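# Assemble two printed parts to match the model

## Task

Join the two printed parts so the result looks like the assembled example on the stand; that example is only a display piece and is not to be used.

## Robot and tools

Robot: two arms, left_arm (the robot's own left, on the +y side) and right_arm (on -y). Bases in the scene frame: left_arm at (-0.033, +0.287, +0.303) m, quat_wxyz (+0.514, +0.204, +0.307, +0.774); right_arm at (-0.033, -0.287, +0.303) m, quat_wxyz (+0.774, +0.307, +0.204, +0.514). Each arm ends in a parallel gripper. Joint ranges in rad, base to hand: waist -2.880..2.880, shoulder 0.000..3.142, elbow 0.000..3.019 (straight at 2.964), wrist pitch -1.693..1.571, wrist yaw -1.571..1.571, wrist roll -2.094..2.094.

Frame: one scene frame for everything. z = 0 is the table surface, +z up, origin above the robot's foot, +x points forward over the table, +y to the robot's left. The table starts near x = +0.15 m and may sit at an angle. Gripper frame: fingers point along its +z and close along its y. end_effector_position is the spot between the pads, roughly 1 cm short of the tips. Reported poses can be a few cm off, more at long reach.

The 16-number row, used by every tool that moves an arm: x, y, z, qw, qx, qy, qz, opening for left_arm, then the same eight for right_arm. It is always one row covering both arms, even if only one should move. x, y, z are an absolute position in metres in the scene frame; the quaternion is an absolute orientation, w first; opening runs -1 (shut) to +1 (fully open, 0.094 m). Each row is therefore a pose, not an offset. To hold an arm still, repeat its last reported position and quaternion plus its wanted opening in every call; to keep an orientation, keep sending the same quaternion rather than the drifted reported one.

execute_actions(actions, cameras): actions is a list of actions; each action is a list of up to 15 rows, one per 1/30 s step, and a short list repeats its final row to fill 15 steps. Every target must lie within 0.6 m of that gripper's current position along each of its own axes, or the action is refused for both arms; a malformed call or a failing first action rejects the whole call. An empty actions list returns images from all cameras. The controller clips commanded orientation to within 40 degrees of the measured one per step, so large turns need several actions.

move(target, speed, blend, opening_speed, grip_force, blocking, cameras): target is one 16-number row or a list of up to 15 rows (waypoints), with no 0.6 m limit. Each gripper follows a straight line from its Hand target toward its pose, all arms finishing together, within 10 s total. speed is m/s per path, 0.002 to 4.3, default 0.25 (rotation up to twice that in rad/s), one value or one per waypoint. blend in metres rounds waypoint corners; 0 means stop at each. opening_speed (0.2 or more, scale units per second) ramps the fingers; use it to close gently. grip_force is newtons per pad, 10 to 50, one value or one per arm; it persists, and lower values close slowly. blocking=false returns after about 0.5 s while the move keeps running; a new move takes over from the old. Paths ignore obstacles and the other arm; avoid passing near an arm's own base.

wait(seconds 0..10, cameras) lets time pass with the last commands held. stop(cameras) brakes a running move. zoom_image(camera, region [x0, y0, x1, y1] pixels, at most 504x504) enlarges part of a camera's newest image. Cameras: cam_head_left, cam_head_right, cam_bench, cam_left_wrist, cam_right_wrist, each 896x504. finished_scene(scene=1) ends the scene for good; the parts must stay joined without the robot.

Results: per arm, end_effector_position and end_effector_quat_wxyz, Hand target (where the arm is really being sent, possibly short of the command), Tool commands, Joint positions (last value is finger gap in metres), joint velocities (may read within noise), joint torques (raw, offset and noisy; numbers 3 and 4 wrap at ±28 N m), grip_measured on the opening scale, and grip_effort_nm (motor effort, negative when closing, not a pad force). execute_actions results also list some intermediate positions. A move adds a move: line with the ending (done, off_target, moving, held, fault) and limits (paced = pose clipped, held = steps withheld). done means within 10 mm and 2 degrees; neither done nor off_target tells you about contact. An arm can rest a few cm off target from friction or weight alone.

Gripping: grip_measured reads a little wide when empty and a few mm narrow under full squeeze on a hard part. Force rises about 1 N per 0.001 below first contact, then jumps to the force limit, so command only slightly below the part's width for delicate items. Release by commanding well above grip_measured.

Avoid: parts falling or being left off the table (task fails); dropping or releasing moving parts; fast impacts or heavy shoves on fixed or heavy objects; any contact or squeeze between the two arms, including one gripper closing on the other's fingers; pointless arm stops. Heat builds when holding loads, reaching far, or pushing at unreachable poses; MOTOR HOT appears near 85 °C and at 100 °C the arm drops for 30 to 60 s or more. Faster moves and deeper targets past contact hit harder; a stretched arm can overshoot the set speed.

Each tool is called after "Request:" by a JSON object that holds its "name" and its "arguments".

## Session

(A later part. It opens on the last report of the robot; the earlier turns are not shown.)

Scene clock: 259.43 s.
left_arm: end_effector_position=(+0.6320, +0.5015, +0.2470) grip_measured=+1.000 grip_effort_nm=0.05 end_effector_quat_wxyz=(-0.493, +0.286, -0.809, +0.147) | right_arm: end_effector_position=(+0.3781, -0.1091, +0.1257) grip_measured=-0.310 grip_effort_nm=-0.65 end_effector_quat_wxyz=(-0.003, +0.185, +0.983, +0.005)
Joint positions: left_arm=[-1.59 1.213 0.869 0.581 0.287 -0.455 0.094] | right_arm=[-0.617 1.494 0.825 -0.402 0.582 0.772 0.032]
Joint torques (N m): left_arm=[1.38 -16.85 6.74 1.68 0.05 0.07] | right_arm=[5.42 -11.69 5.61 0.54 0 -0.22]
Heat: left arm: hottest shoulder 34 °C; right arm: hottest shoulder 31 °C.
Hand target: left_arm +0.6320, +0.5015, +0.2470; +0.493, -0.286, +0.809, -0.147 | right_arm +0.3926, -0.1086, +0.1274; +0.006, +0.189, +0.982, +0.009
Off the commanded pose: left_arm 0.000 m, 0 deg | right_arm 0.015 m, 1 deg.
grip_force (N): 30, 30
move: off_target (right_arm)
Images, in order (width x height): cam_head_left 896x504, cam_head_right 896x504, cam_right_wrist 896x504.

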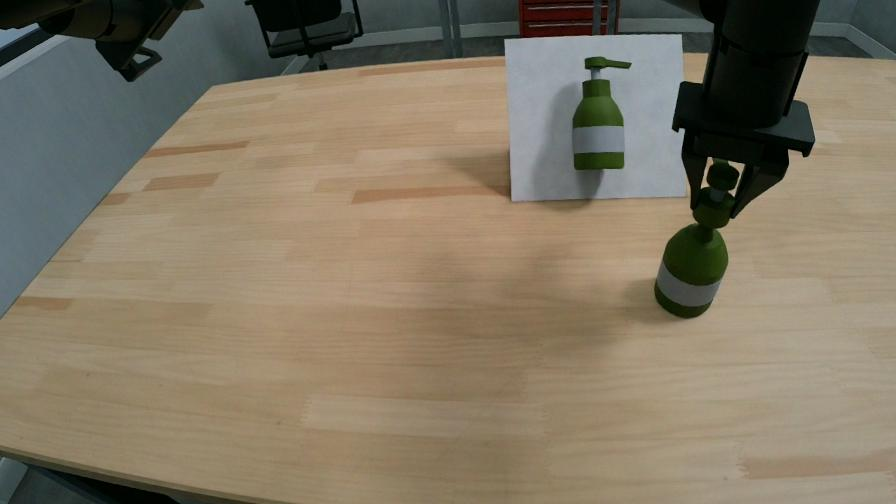

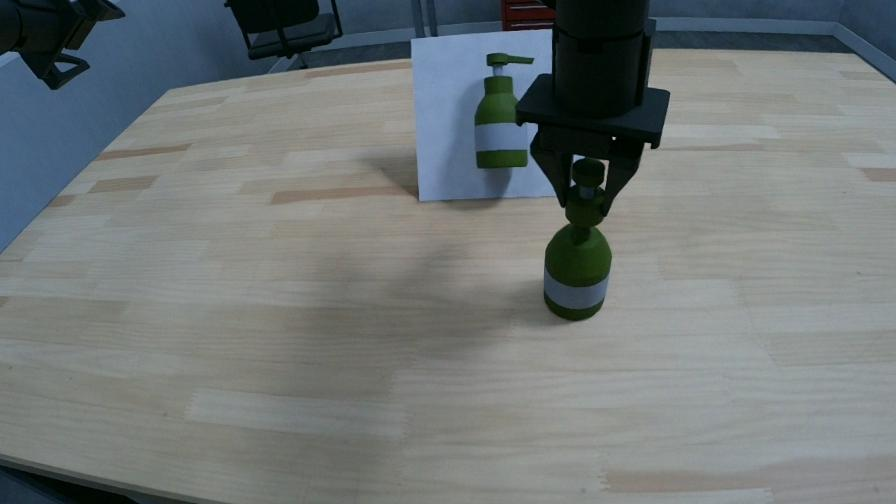

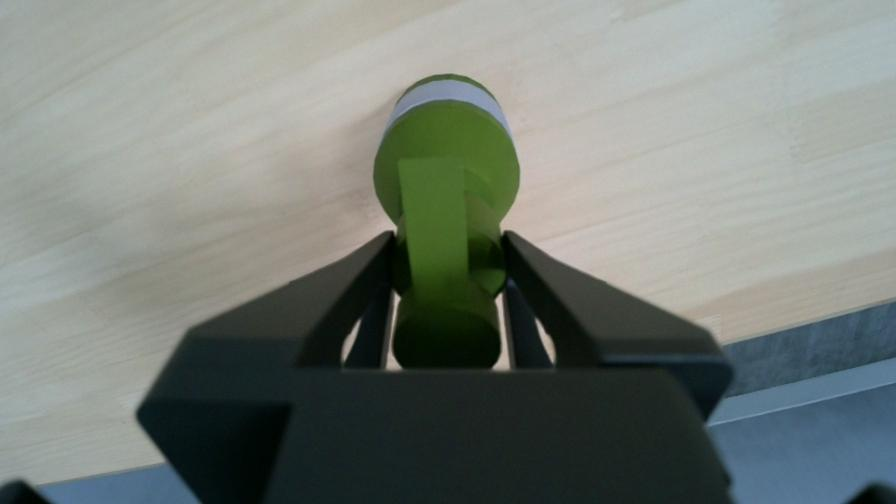

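Request:
{"name": "move", "arguments": {"target": [[0.632, 0.5015, 0.247, -0.493, 0.286, -0.809, 0.147, 1.0, 0.3945, -0.1073, 0.122, 0.010, 0.192, 0.9813, 0.010, -0.6], [0.632, 0.5015, 0.247, -0.493, 0.286, -0.809, 0.147, 1.0, 0.3945, -0.1073, 0.111, 0.010, 0.192, 0.9813, 0.010, -0.6]], "speed": 0.04, "blend": [0.002, 0], "cameras": ["cam_head_left", "cam_head_right", "cam_right_wrist"]}}

Request:
{"name": "zoom_image", "arguments": {"camera": "cam_head_left", "region": [660, 180, 750, 330]}}

Request:
{"name": "zoom_image", "arguments": {"camera": "cam_head_right", "region": [530, 180, 620, 330]}}

Scene clock: 264.40 s.
left_arm: end_effector_position=(+0.6320, +0.5015, +0.2470) grip_measured=+1.000 grip_effort_nm=0.05 end_effector_quat_wxyz=(-0.493, +0.286, -0.809, +0.147) | right_arm: end_effector_position=(+0.3781, -0.1089, +0.1113) grip_measured=-0.310 grip_effort_nm=-0.65 end_effector_quat_wxyz=(-0.001, +0.187, +0.982, +0.004)
Joint positions: left_arm=[-1.59 1.213 0.869 0.581 0.287 -0.455 0.094] | right_arm=[-0.636 1.528 0.825 -0.354 0.576 0.756 0.032]
Joint torques (N m): left_arm=[1.49 -16.85 6.67 1.95 0.06 0.08] | right_arm=[5.42 -11.46 5.39 1.02 0.02 -0.22]
Heat: left arm: hottest shoulder 34 °C; right arm: hottest shoulder 31 °C.
Hand target: left_arm +0.6320, +0.5015, +0.2470; +0.493, -0.286, +0.809, -0.147 | right_arm +0.3940, -0.1074, +0.1112; +0.010, +0.193, +0.981, +0.010
Off the commanded pose: left_arm 0.000 m, 0 deg | right_arm 0.016 m, 2 deg.
grip_force (N): 30, 30
move: off_target (right_arm)
Images, in order (width x height): cam_head_left 896x504, cam_head_right 896x504, cam_right_wrist 896x504.

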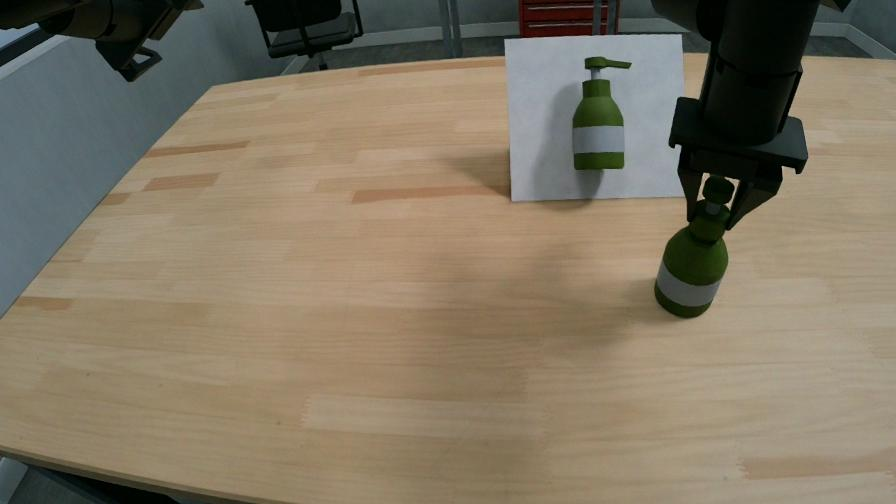

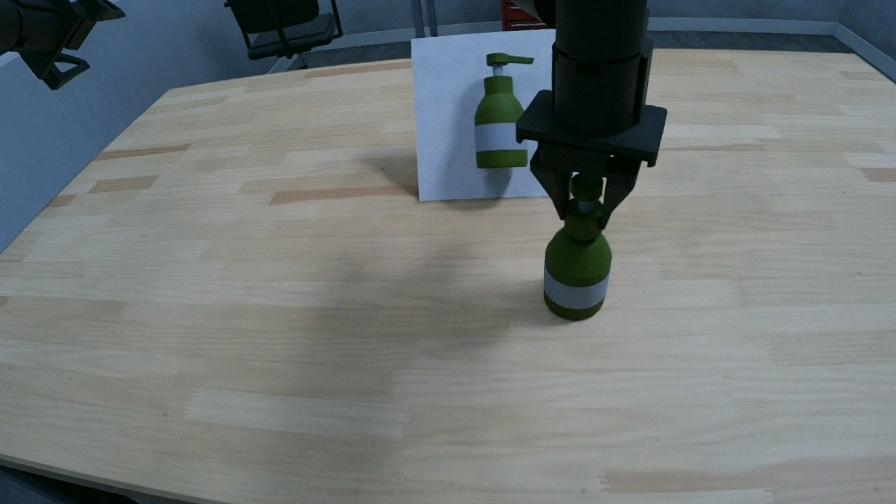

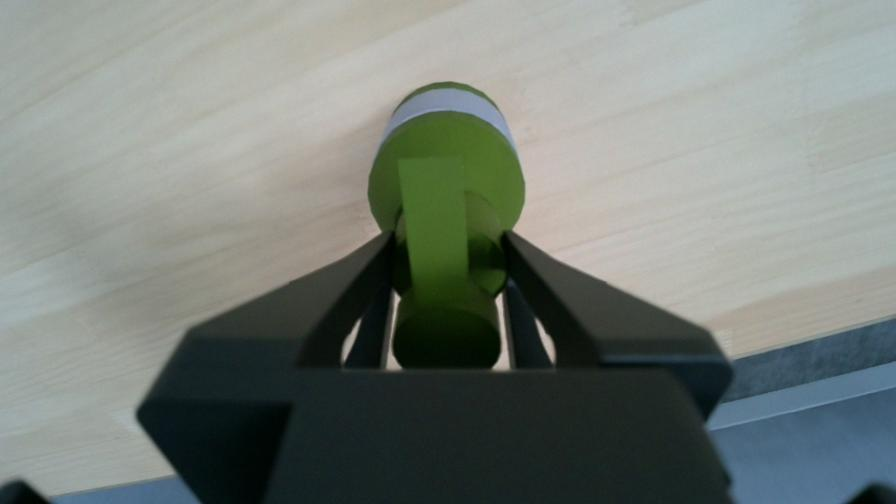

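Scaled by 3.360 from the camera's 896x504 image, which has a finer 1280x720 frame.

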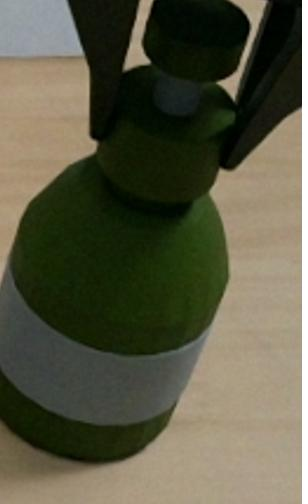

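Scaled by 3.360 from the camera's 896x504 image, which has a finer 1280x720 frame.

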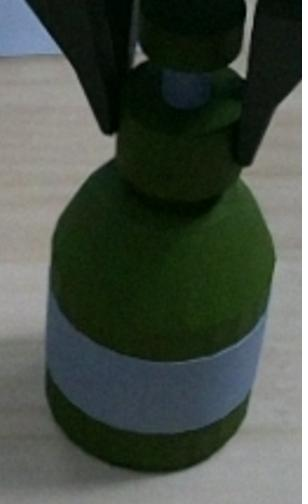

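Request:
{"name": "move", "arguments": {"target": [0.632, 0.5015, 0.247, -0.493, 0.286, -0.809, 0.147, 1.0, 0.396, -0.1068, 0.1015, 0.012, 0.192, 0.9813, 0.012, -0.6], "speed": 0.03, "cameras": ["cam_head_left", "cam_head_right", "cam_right_wrist"]}}

Request:
{"name": "zoom_image", "arguments": {"camera": "cam_head_left", "region": [660, 180, 750, 330]}}

Request:
{"name": "zoom_image", "arguments": {"camera": "cam_head_right", "region": [530, 180, 620, 330]}}

Scene clock: 267.97 s.
left_arm: end_effector_position=(+0.6320, +0.5015, +0.2470) grip_measured=+1.000 grip_effort_nm=0.05 end_effector_quat_wxyz=(-0.493, +0.286, -0.809, +0.147) | right_arm: end_effector_position=(+0.3782, -0.1071, +0.1042) grip_measured=-0.310 grip_effort_nm=-0.65 end_effector_quat_wxyz=(-0.001, +0.184, +0.983, +0.009)
Joint positions: left_arm=[-1.59 1.213 0.869 0.581 0.287 -0.455 0.094] | right_arm=[-0.645 1.545 0.825 -0.326 0.564 0.737 0.032]
Joint torques (N m): left_arm=[1.67 -16.79 6.71 1.94 0.06 0.09] | right_arm=[5.13 -11.28 5.42 1.31 0.08 -0.26]
Heat: left arm: hottest shoulder 34 °C; right arm: hottest shoulder 31 °C.
Hand target: left_arm +0.6320, +0.5015, +0.2470; +0.493, -0.286, +0.809, -0.147 | right_arm +0.3961, -0.1069, +0.1023; +0.012, +0.192, +0.981, +0.013
Off the commanded pose: left_arm 0.000 m, 0 deg | right_arm 0.018 m, 2 deg.
grip_force (N): 30, 30
move: off_target (right_arm)
Images, in order (width x height): cam_head_left 896x504, cam_head_right 896x504, cam_right_wrist 896x504.

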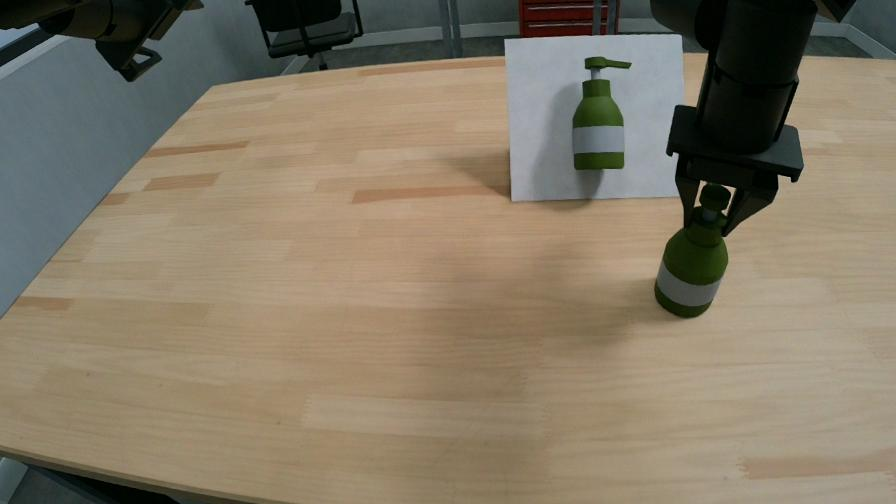

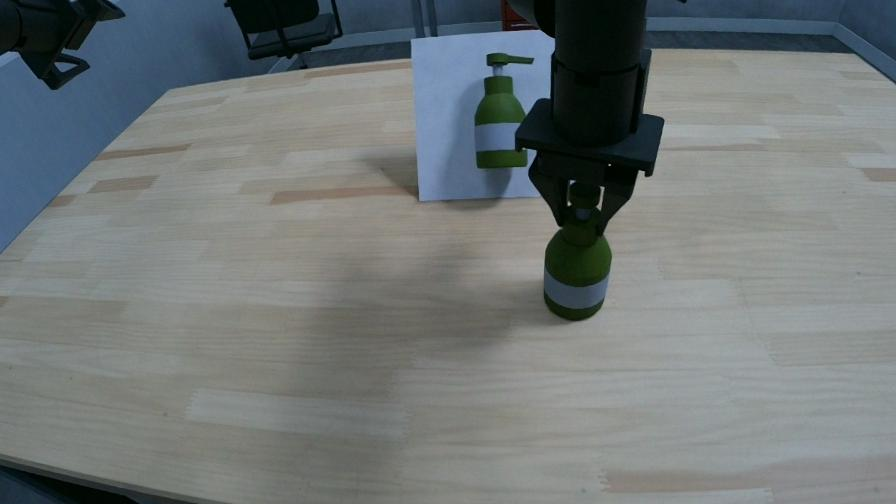

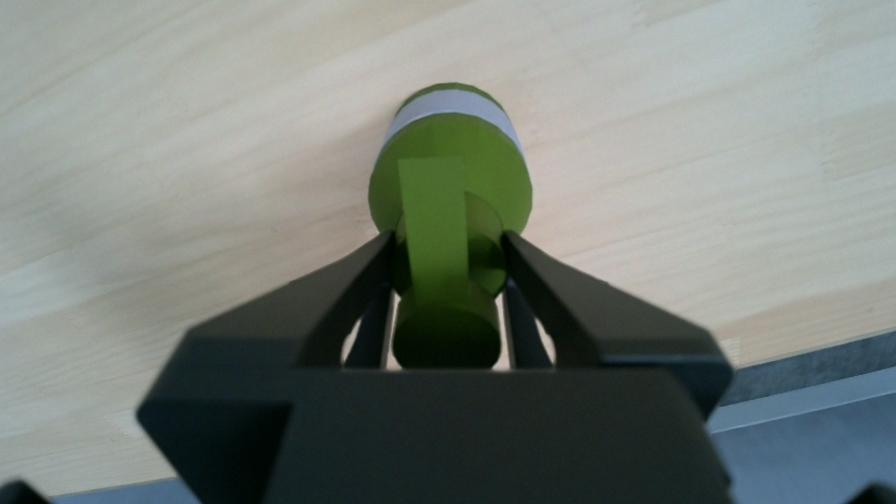

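Scaled by 3.360 from the camera's 896x504 image, which has a finer 1280x720 frame.

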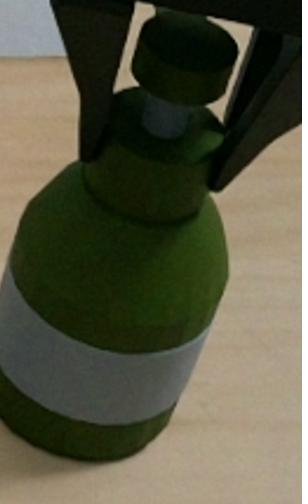

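Scaled by 3.360 from the camera's 896x504 image, which has a finer 1280x720 frame.

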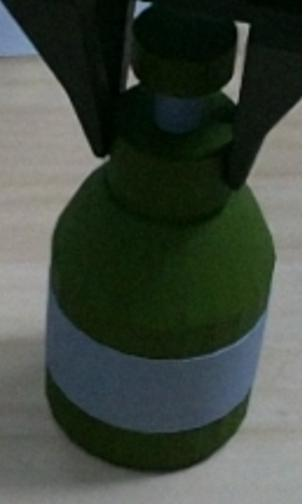

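Request:
{"name": "zoom_image", "arguments": {"camera": "cam_head_left", "region": [675, 190, 735, 260]}}

Request:
{"name": "zoom_image", "arguments": {"camera": "cam_head_right", "region": [550, 190, 610, 260]}}

Request:
{"name": "zoom_image", "arguments": {"camera": "cam_right_wrist", "region": [360, 70, 540, 290]}}

Scaled by 7.200 from the camera's 896x504 image, which has a finer 1280x720 frame.

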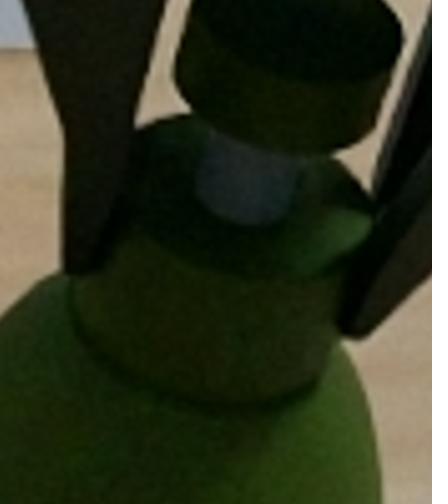

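Scaled by 7.200 from the camera's 896x504 image, which has a finer 1280x720 frame.

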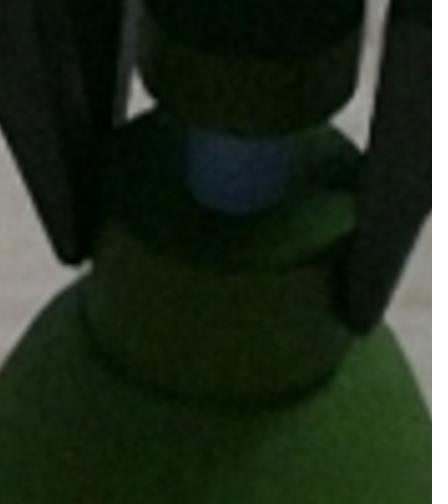

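Scaled by 2.291 from the camera's 896x504 image, which has a finer 1280x720 frame.

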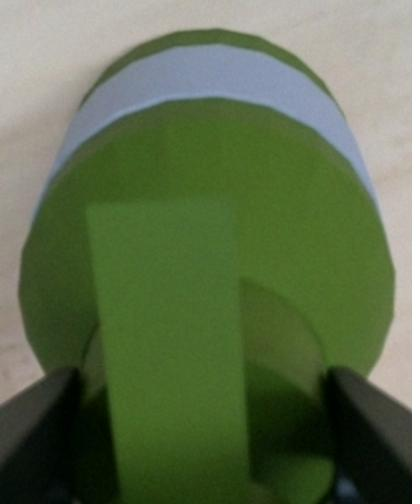

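Request:
{"name": "move", "arguments": {"target": [0.632, 0.5015, 0.247, -0.493, 0.286, -0.809, 0.147, 1.0, 0.3965, -0.1068, 0.0965, 0.012, 0.192, 0.9813, 0.010, -0.6], "speed": 0.03, "cameras": ["cam_head_left", "cam_head_right", "cam_right_wrist"]}}

Request:
{"name": "zoom_image", "arguments": {"camera": "cam_head_left", "region": [675, 190, 735, 260]}}

Request:
{"name": "zoom_image", "arguments": {"camera": "cam_head_right", "region": [550, 190, 610, 260]}}

Scene clock: 273.50 s.
left_arm: end_effector_position=(+0.6320, +0.5015, +0.2470) grip_measured=+1.000 grip_effort_nm=0.05 end_effector_quat_wxyz=(-0.493, +0.286, -0.809, +0.147) | right_arm: end_effector_position=(+0.3780, -0.1069, +0.1037) grip_measured=-0.310 grip_effort_nm=-0.65 end_effector_quat_wxyz=(-0.001, +0.183, +0.983, +0.009)
Joint positions: left_arm=[-1.59 1.213 0.869 0.581 0.287 -0.455 0.094] | right_arm=[-0.645 1.546 0.825 -0.325 0.564 0.734 0.032]
Joint torques (N m): left_arm=[0.97 -16.85 6.65 2.02 0.06 0.09] | right_arm=[4.6 -10.23 5.81 1.61 0.16 -0.25]
Heat: left arm: hottest shoulder 34 °C; right arm: hottest shoulder 31 °C.
Hand target: left_arm +0.6320, +0.5015, +0.2470; +0.493, -0.286, +0.809, -0.147 | right_arm +0.3956, -0.1072, +0.0967; +0.011, +0.192, +0.981, +0.010
Off the commanded pose: left_arm 0.000 m, 0 deg | right_arm 0.020 m, 2 deg.
grip_force (N): 30, 30
move: off_target (right_arm)
Images, in order (width x height): cam_head_left 896x504, cam_head_right 896x504, cam_right_wrist 896x504.

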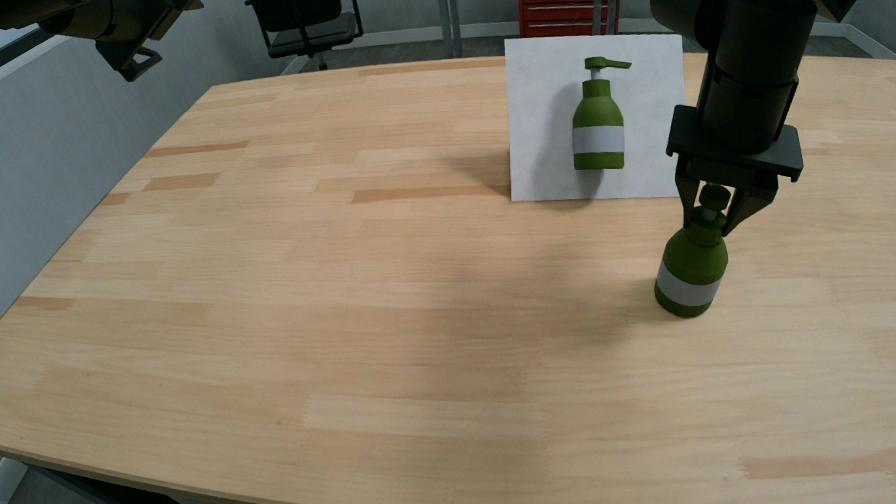

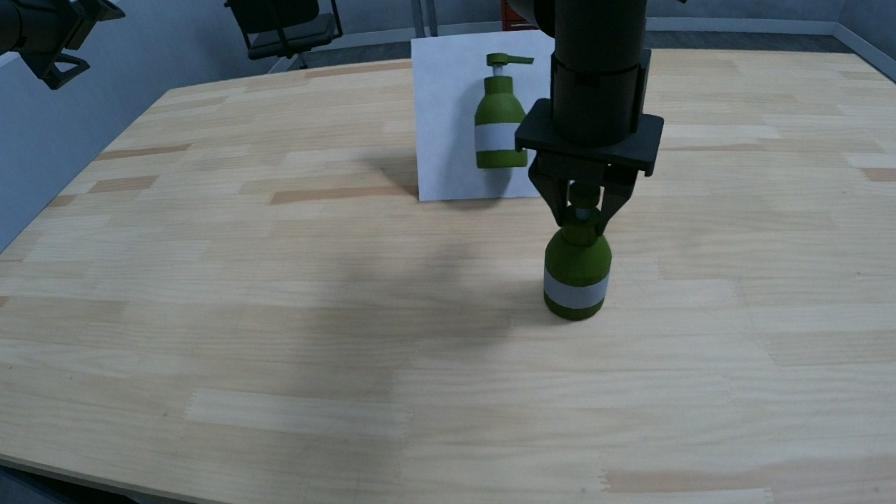

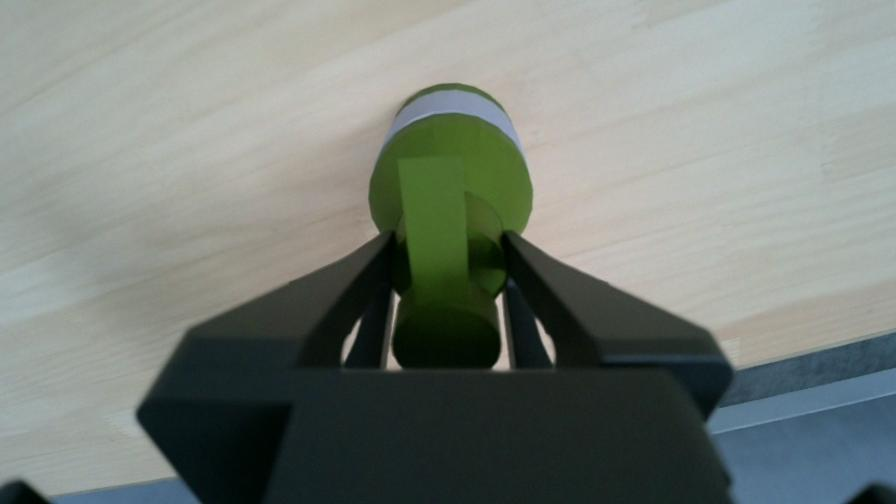

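Scaled by 7.200 from the camera's 896x504 image, which has a finer 1280x720 frame.

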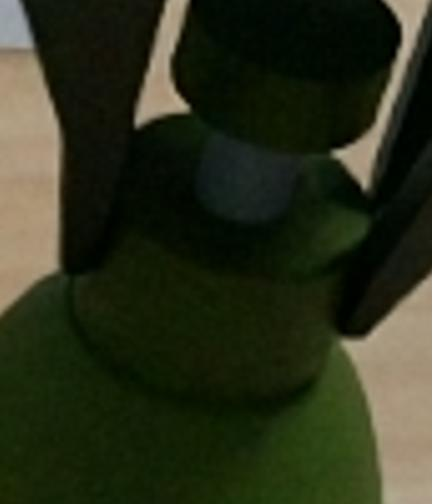

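Scaled by 7.200 from the camera's 896x504 image, which has a finer 1280x720 frame.

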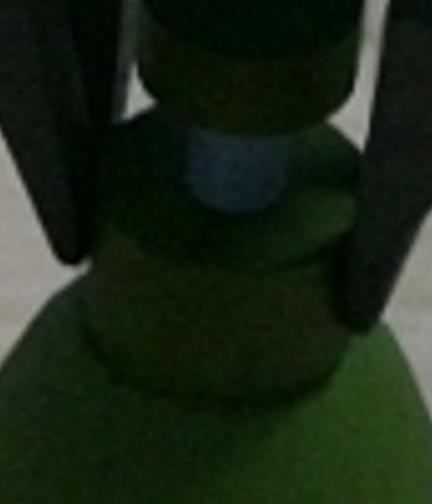

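Request:
{"name": "zoom_image", "arguments": {"camera": "cam_right_wrist", "region": [390, 170, 520, 250]}}

Request:
{"name": "zoom_image", "arguments": {"camera": "cam_head_left", "region": [680, 205, 730, 255]}}

Request:
{"name": "zoom_image", "arguments": {"camera": "cam_head_left", "region": [570, 50, 640, 180]}}

Scaled by 3.877 from the camera's 896x504 image, which has a finer 1280x720 frame.

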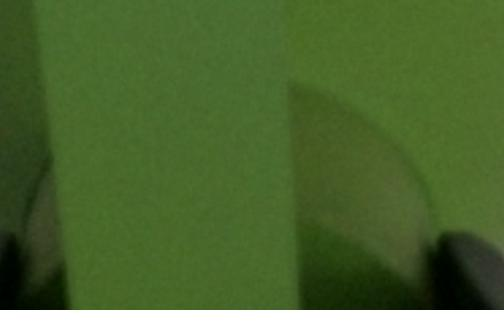

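Scaled by 10.080 from the camera's 896x504 image, which has a finer 1280x720 frame.

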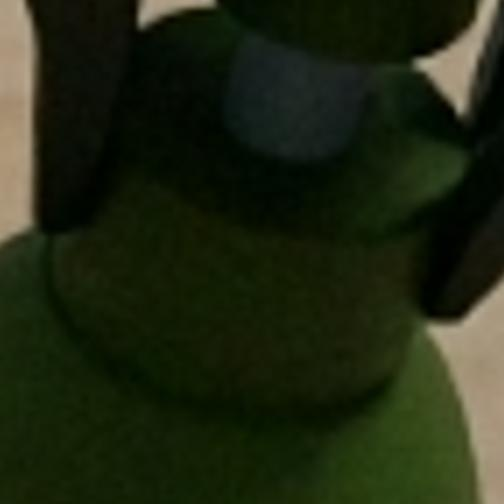

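Scaled by 3.877 from the camera's 896x504 image, which has a finer 1280x720 frame.

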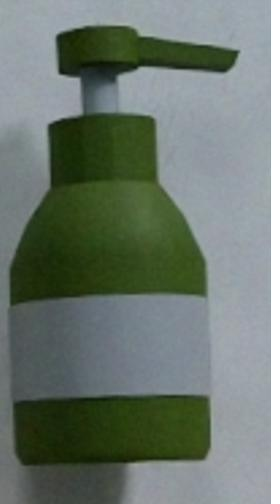

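Request:
{"name": "move", "arguments": {"target": [0.632, 0.5015, 0.247, -0.493, 0.286, -0.809, 0.147, 1.0, 0.3975, -0.1072, 0.084, 0.012, 0.192, 0.9813, 0.010, -0.6], "speed": 0.03, "cameras": ["cam_head_left", "cam_head_right", "cam_right_wrist"]}}

Request:
{"name": "zoom_image", "arguments": {"camera": "cam_head_left", "region": [680, 205, 730, 255]}}

Request:
{"name": "zoom_image", "arguments": {"camera": "cam_head_right", "region": [555, 205, 605, 255]}}

Scene clock: 284.67 s.
left_arm: end_effector_position=(+0.6320, +0.5015, +0.2470) grip_measured=+1.000 grip_effort_nm=0.05 end_effector_quat_wxyz=(-0.493, +0.286, -0.809, +0.147) | right_arm: end_effector_position=(+0.3806, -0.1070, +0.1037) grip_measured=-0.310 grip_effort_nm=-0.65 end_effector_quat_wxyz=(+0.005, +0.178, +0.984, +0.008)
Joint positions: left_arm=[-1.59 1.213 0.869 0.581 0.287 -0.455 0.094] | right_arm=[-0.645 1.546 0.825 -0.314 0.57 0.719 0.032]
Joint torques (N m): left_arm=[1.44 -16.91 6.76 1.78 0.08 0.09] | right_arm=[3.14 -8.12 6.12 2.52 -0.09 -0.27]
Heat: left arm: hottest shoulder 35 °C; right arm: hottest shoulder 31 °C.
Hand target: left_arm +0.6320, +0.5015, +0.2470; +0.493, -0.286, +0.809, -0.147 | right_arm +0.3972, -0.1101, +0.0858; +0.015, +0.192, +0.981, +0.006
Off the commanded pose: left_arm 0.000 m, 0 deg | right_arm 0.026 m, 2 deg.
grip_force (N): 30, 30
move: off_target (right_arm)
Images, in order (width x height): cam_head_left 896x504, cam_head_right 896x504, cam_right_wrist 896x504.

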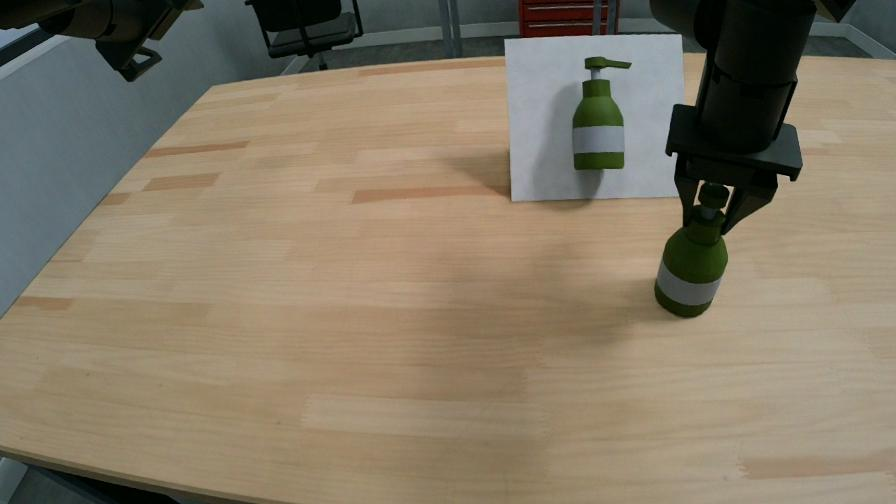

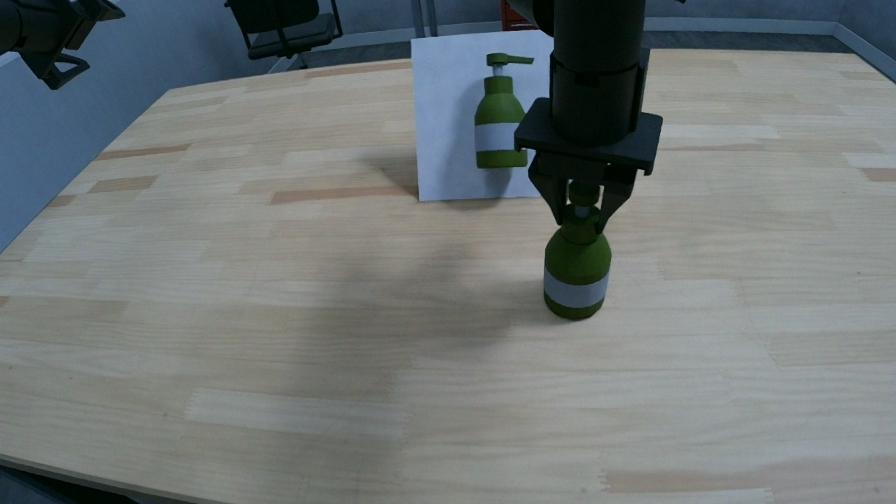

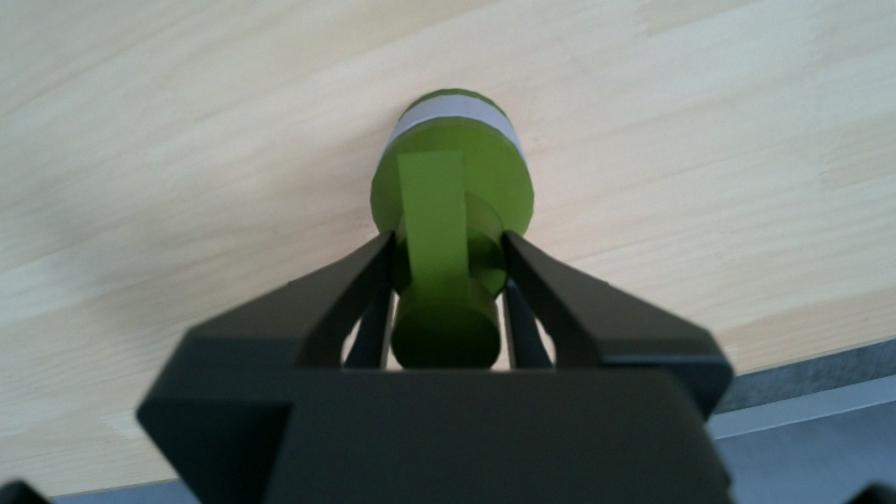

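Scaled by 10.080 from the camera's 896x504 image, which has a finer 1280x720 frame.

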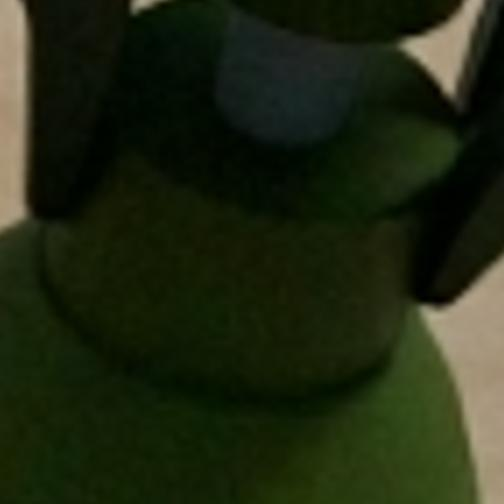

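Scaled by 10.080 from the camera's 896x504 image, which has a finer 1280x720 frame.

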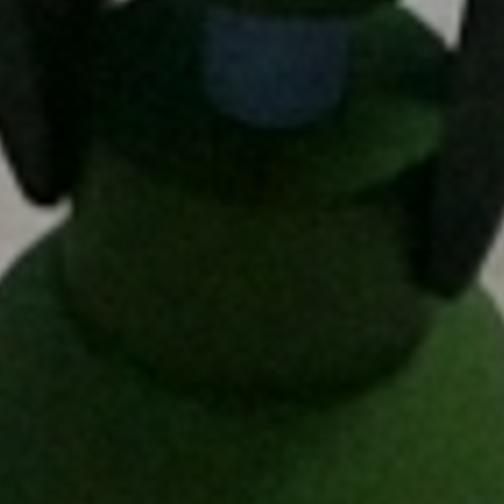

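Request:
{"name": "move", "arguments": {"target": [[0.632, 0.5015, 0.247, -0.493, 0.286, -0.809, 0.147, 1.0, 0.394, -0.1072, 0.1045, 0.012, 0.192, 0.9813, 0.010, -0.6], [0.632, 0.5015, 0.247, -0.493, 0.286, -0.809, 0.147, 1.0, 0.394, -0.1072, 0.1045, 0.012, 0.192, 0.9813, 0.010, 0.1]], "speed": 0.05, "opening_speed": 0.5, "cameras": ["cam_head_left", "cam_head_right", "cam_right_wrist"]}}

Request:
{"name": "zoom_image", "arguments": {"camera": "cam_head_left", "region": [660, 180, 750, 330]}}

Request:
{"name": "zoom_image", "arguments": {"camera": "cam_right_wrist", "region": [350, 70, 560, 390]}}

Scene clock: 297.47 s.
left_arm: end_effector_position=(+0.6320, +0.5015, +0.2470) grip_measured=+1.000 grip_effort_nm=0.05 end_effector_quat_wxyz=(-0.493, +0.286, -0.809, +0.147) | right_arm: end_effector_position=(+0.3790, -0.1059, +0.1037) grip_measured=+0.098 grip_effort_nm=0.11 end_effector_quat_wxyz=(+0.001, +0.177, +0.984, +0.011)
Joint positions: left_arm=[-1.59 1.213 0.869 0.581 0.287 -0.455 0.094] | right_arm=[-0.645 1.546 0.825 -0.319 0.561 0.719 0.052]
Joint torques (N m): left_arm=[1.2 -16.26 6.68 1.95 0.07 0.11] | right_arm=[5.6 -11.81 5.08 0.69 0.13 0.03]
Heat: left arm: hottest shoulder 35 °C; right arm: hottest shoulder 31 °C.
Hand target: left_arm +0.6320, +0.5015, +0.2470; +0.493, -0.286, +0.809, -0.147 | right_arm +0.3933, -0.1057, +0.1042; +0.010, +0.192, +0.981, +0.014
Off the commanded pose: left_arm 0.000 m, 0 deg | right_arm 0.015 m, 2 deg.
grip_force (N): 30, 30
move: off_target (right_arm); target 2's new opening was sent with right_arm's hand 0.015 m and 2 deg from that target
Images, in order (width x height): cam_head_left 896x504, cam_head_right 896x504, cam_right_wrist 896x504.

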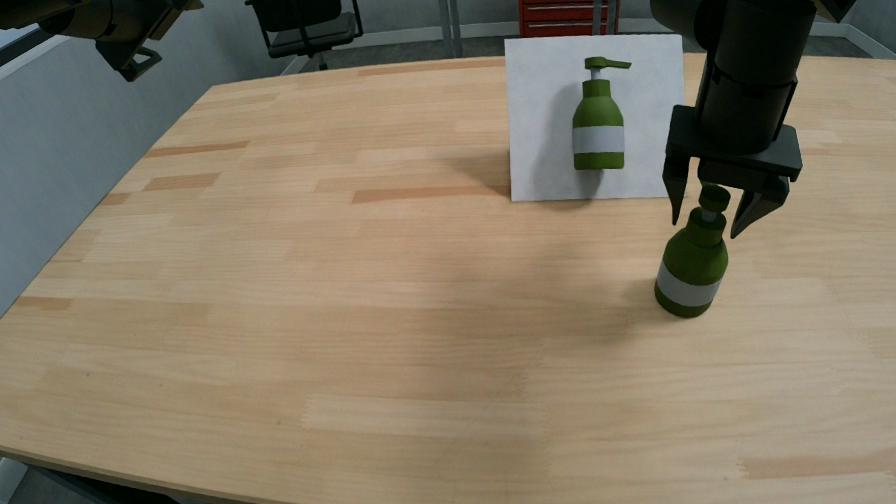

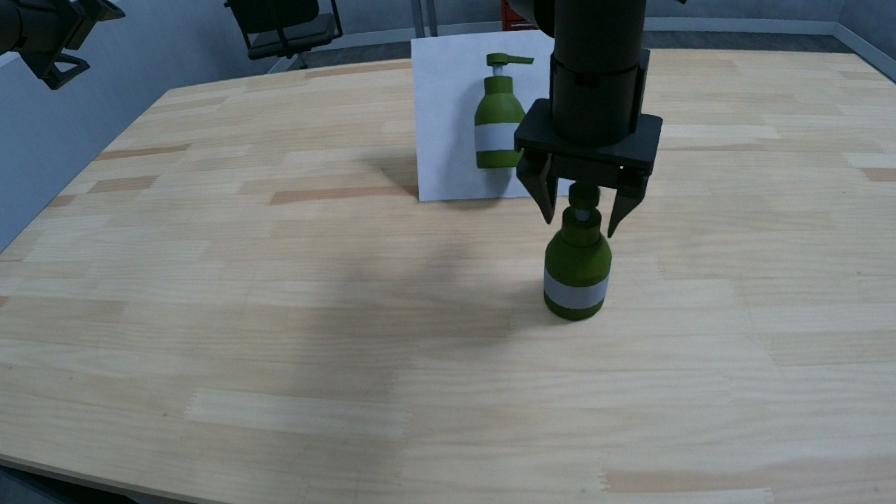

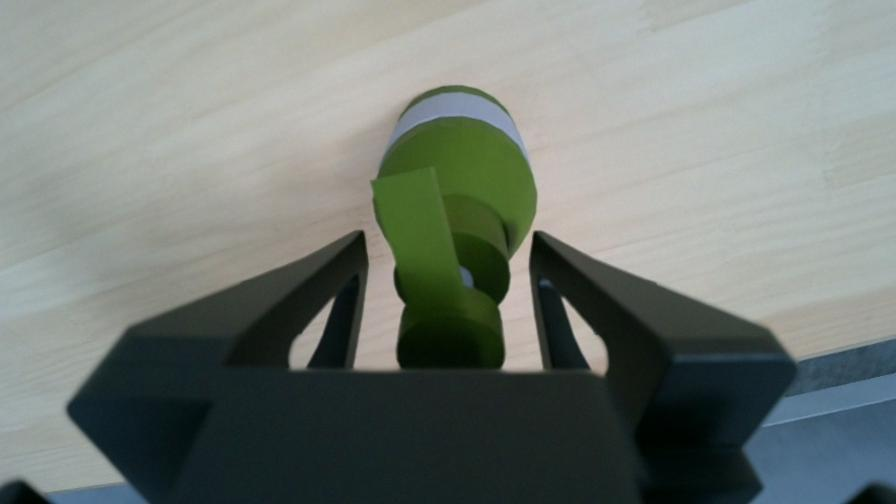

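Scaled by 3.360 from the camera's 896x504 image, which has a finer 1280x720 frame.

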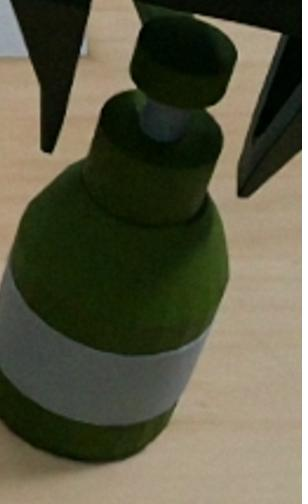

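Scaled by 1.575 from the camera's 896x504 image, which has a finer 1280x720 frame.

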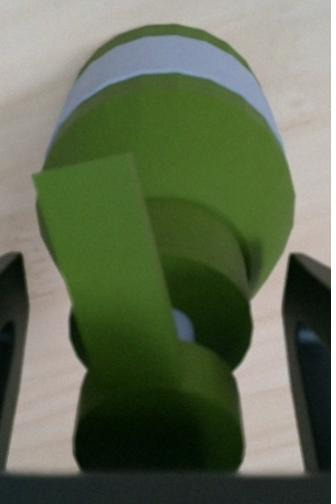

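Request:
{"name": "move", "arguments": {"target": [[0.632, 0.5015, 0.247, -0.493, 0.286, -0.809, 0.147, 1.0, 0.394, -0.1065, 0.200, 0.010, 0.192, 0.9813, 0.010, 0.3], [0.632, 0.5015, 0.247, -0.493, 0.286, -0.809, 0.147, 1.0, 0.40, -0.22, 0.27, 0.010, 0.192, 0.9813, 0.010, 0.3]], "speed": [0.12, 0.25], "blend": [0.02, 0], "cameras": ["cam_head_left", "cam_head_right", "cam_bench", "cam_right_wrist"]}}

Request:
{"name": "zoom_image", "arguments": {"camera": "cam_head_left", "region": [650, 170, 750, 330]}}

Request:
{"name": "zoom_image", "arguments": {"camera": "cam_head_right", "region": [525, 170, 625, 330]}}

Request:
{"name": "zoom_image", "arguments": {"camera": "cam_bench", "region": [490, 280, 610, 400]}}

Scene clock: 303.83 s.
left_arm: end_effector_position=(+0.6320, +0.5015, +0.2470) grip_measured=+1.000 grip_effort_nm=0.05 end_effector_quat_wxyz=(-0.493, +0.286, -0.809, +0.147) | right_arm: end_effector_position=(+0.4050, -0.2169, +0.2723) grip_measured=+0.298 grip_effort_nm=0.12 end_effector_quat_wxyz=(+0.016, +0.202, +0.979, +0.015)
Joint positions: left_arm=[-1.59 1.213 0.869 0.581 0.287 -0.455 0.094] | right_arm=[-0.646 0.988 0.825 -0.84 0.572 0.748 0.061]
Joint torques (N m): left_arm=[1.38 -16.91 6.61 1.89 0.08 0.1] | right_arm=[2.2 -8.76 6.68 0.09 0.01 -0.23]
Heat: left arm: hottest shoulder 35 °C; right arm: hottest shoulder 31 °C.
Hand target: left_arm +0.6320, +0.5015, +0.2470; +0.493, -0.286, +0.809, -0.147 | right_arm +0.4011, -0.2181, +0.2699; +0.010, +0.192, +0.981, +0.010
Off the commanded pose: left_arm 0.000 m, 0 deg | right_arm 0.006 m, 1 deg.
grip_force (N): 30, 30
move: done
Images, in order (width x height): cam_head_left 896x504, cam_head_right 896x504, cam_bench 896x504, cam_right_wrist 896x504.

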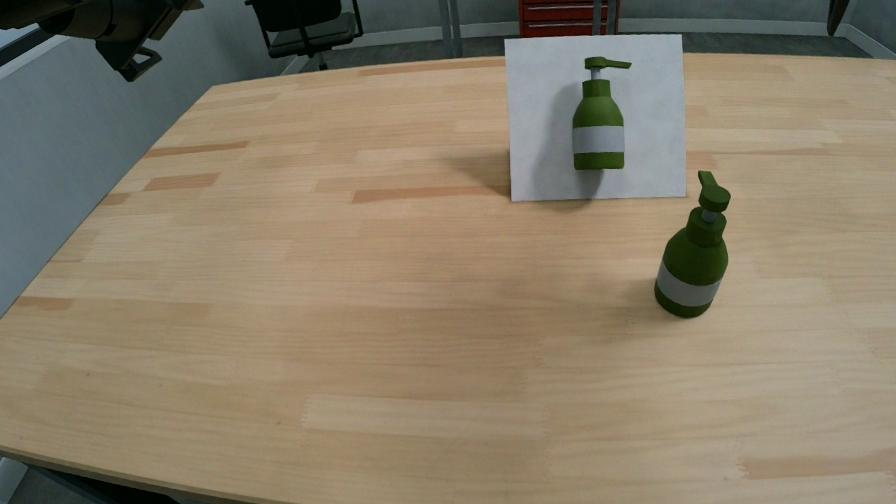

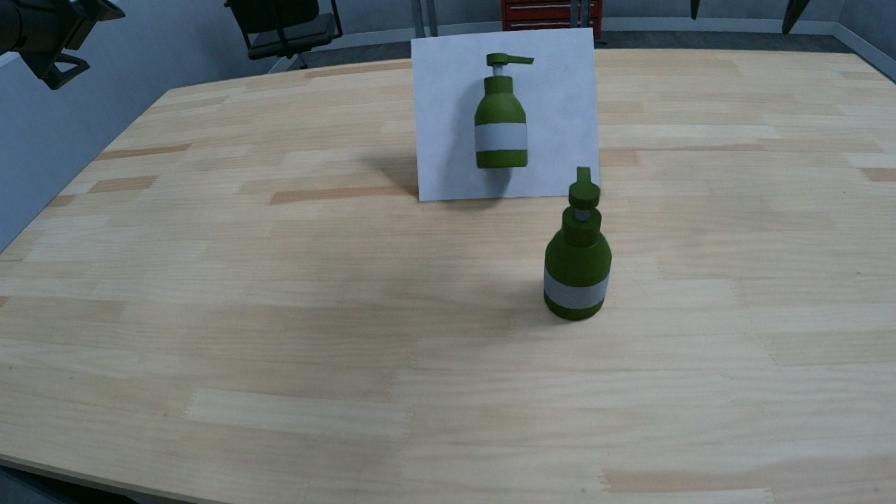

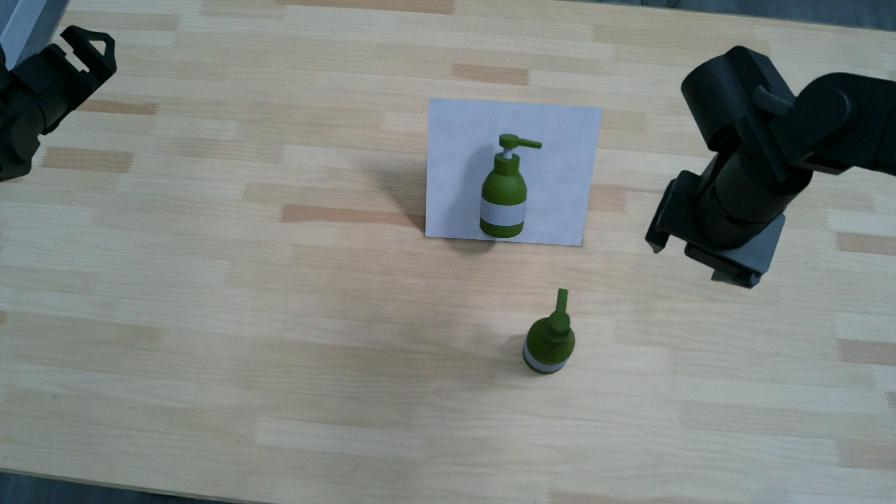

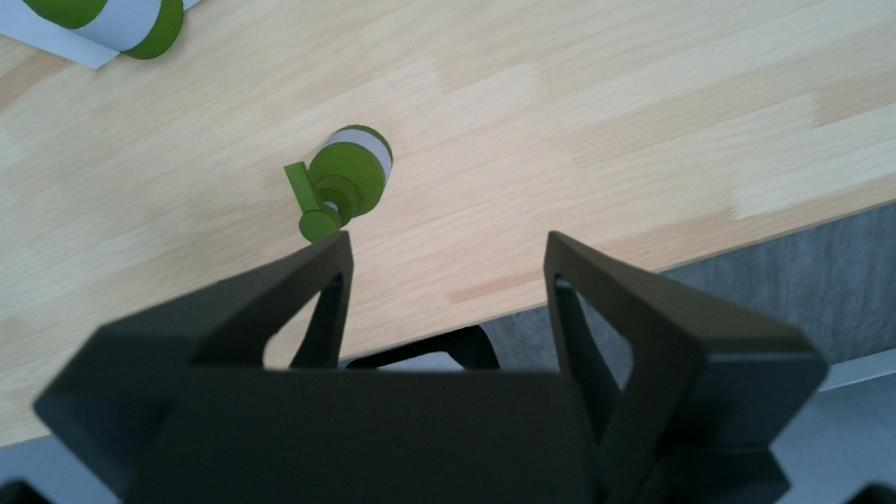

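Scaled by 3.150 from the camera's 896x504 image, which has a finer 1280x720 frame.

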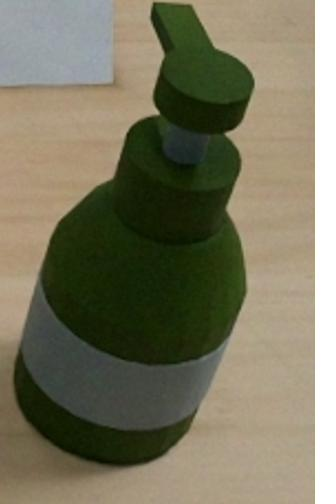

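Scaled by 3.150 from the camera's 896x504 image, which has a finer 1280x720 frame.

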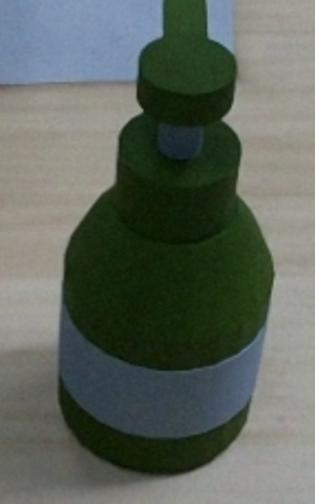

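Scaled by 4.200 from the camera's 896x504 image, which has a finer 1280x720 frame.

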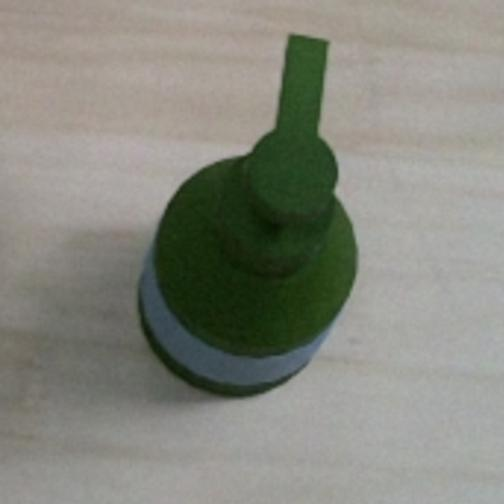

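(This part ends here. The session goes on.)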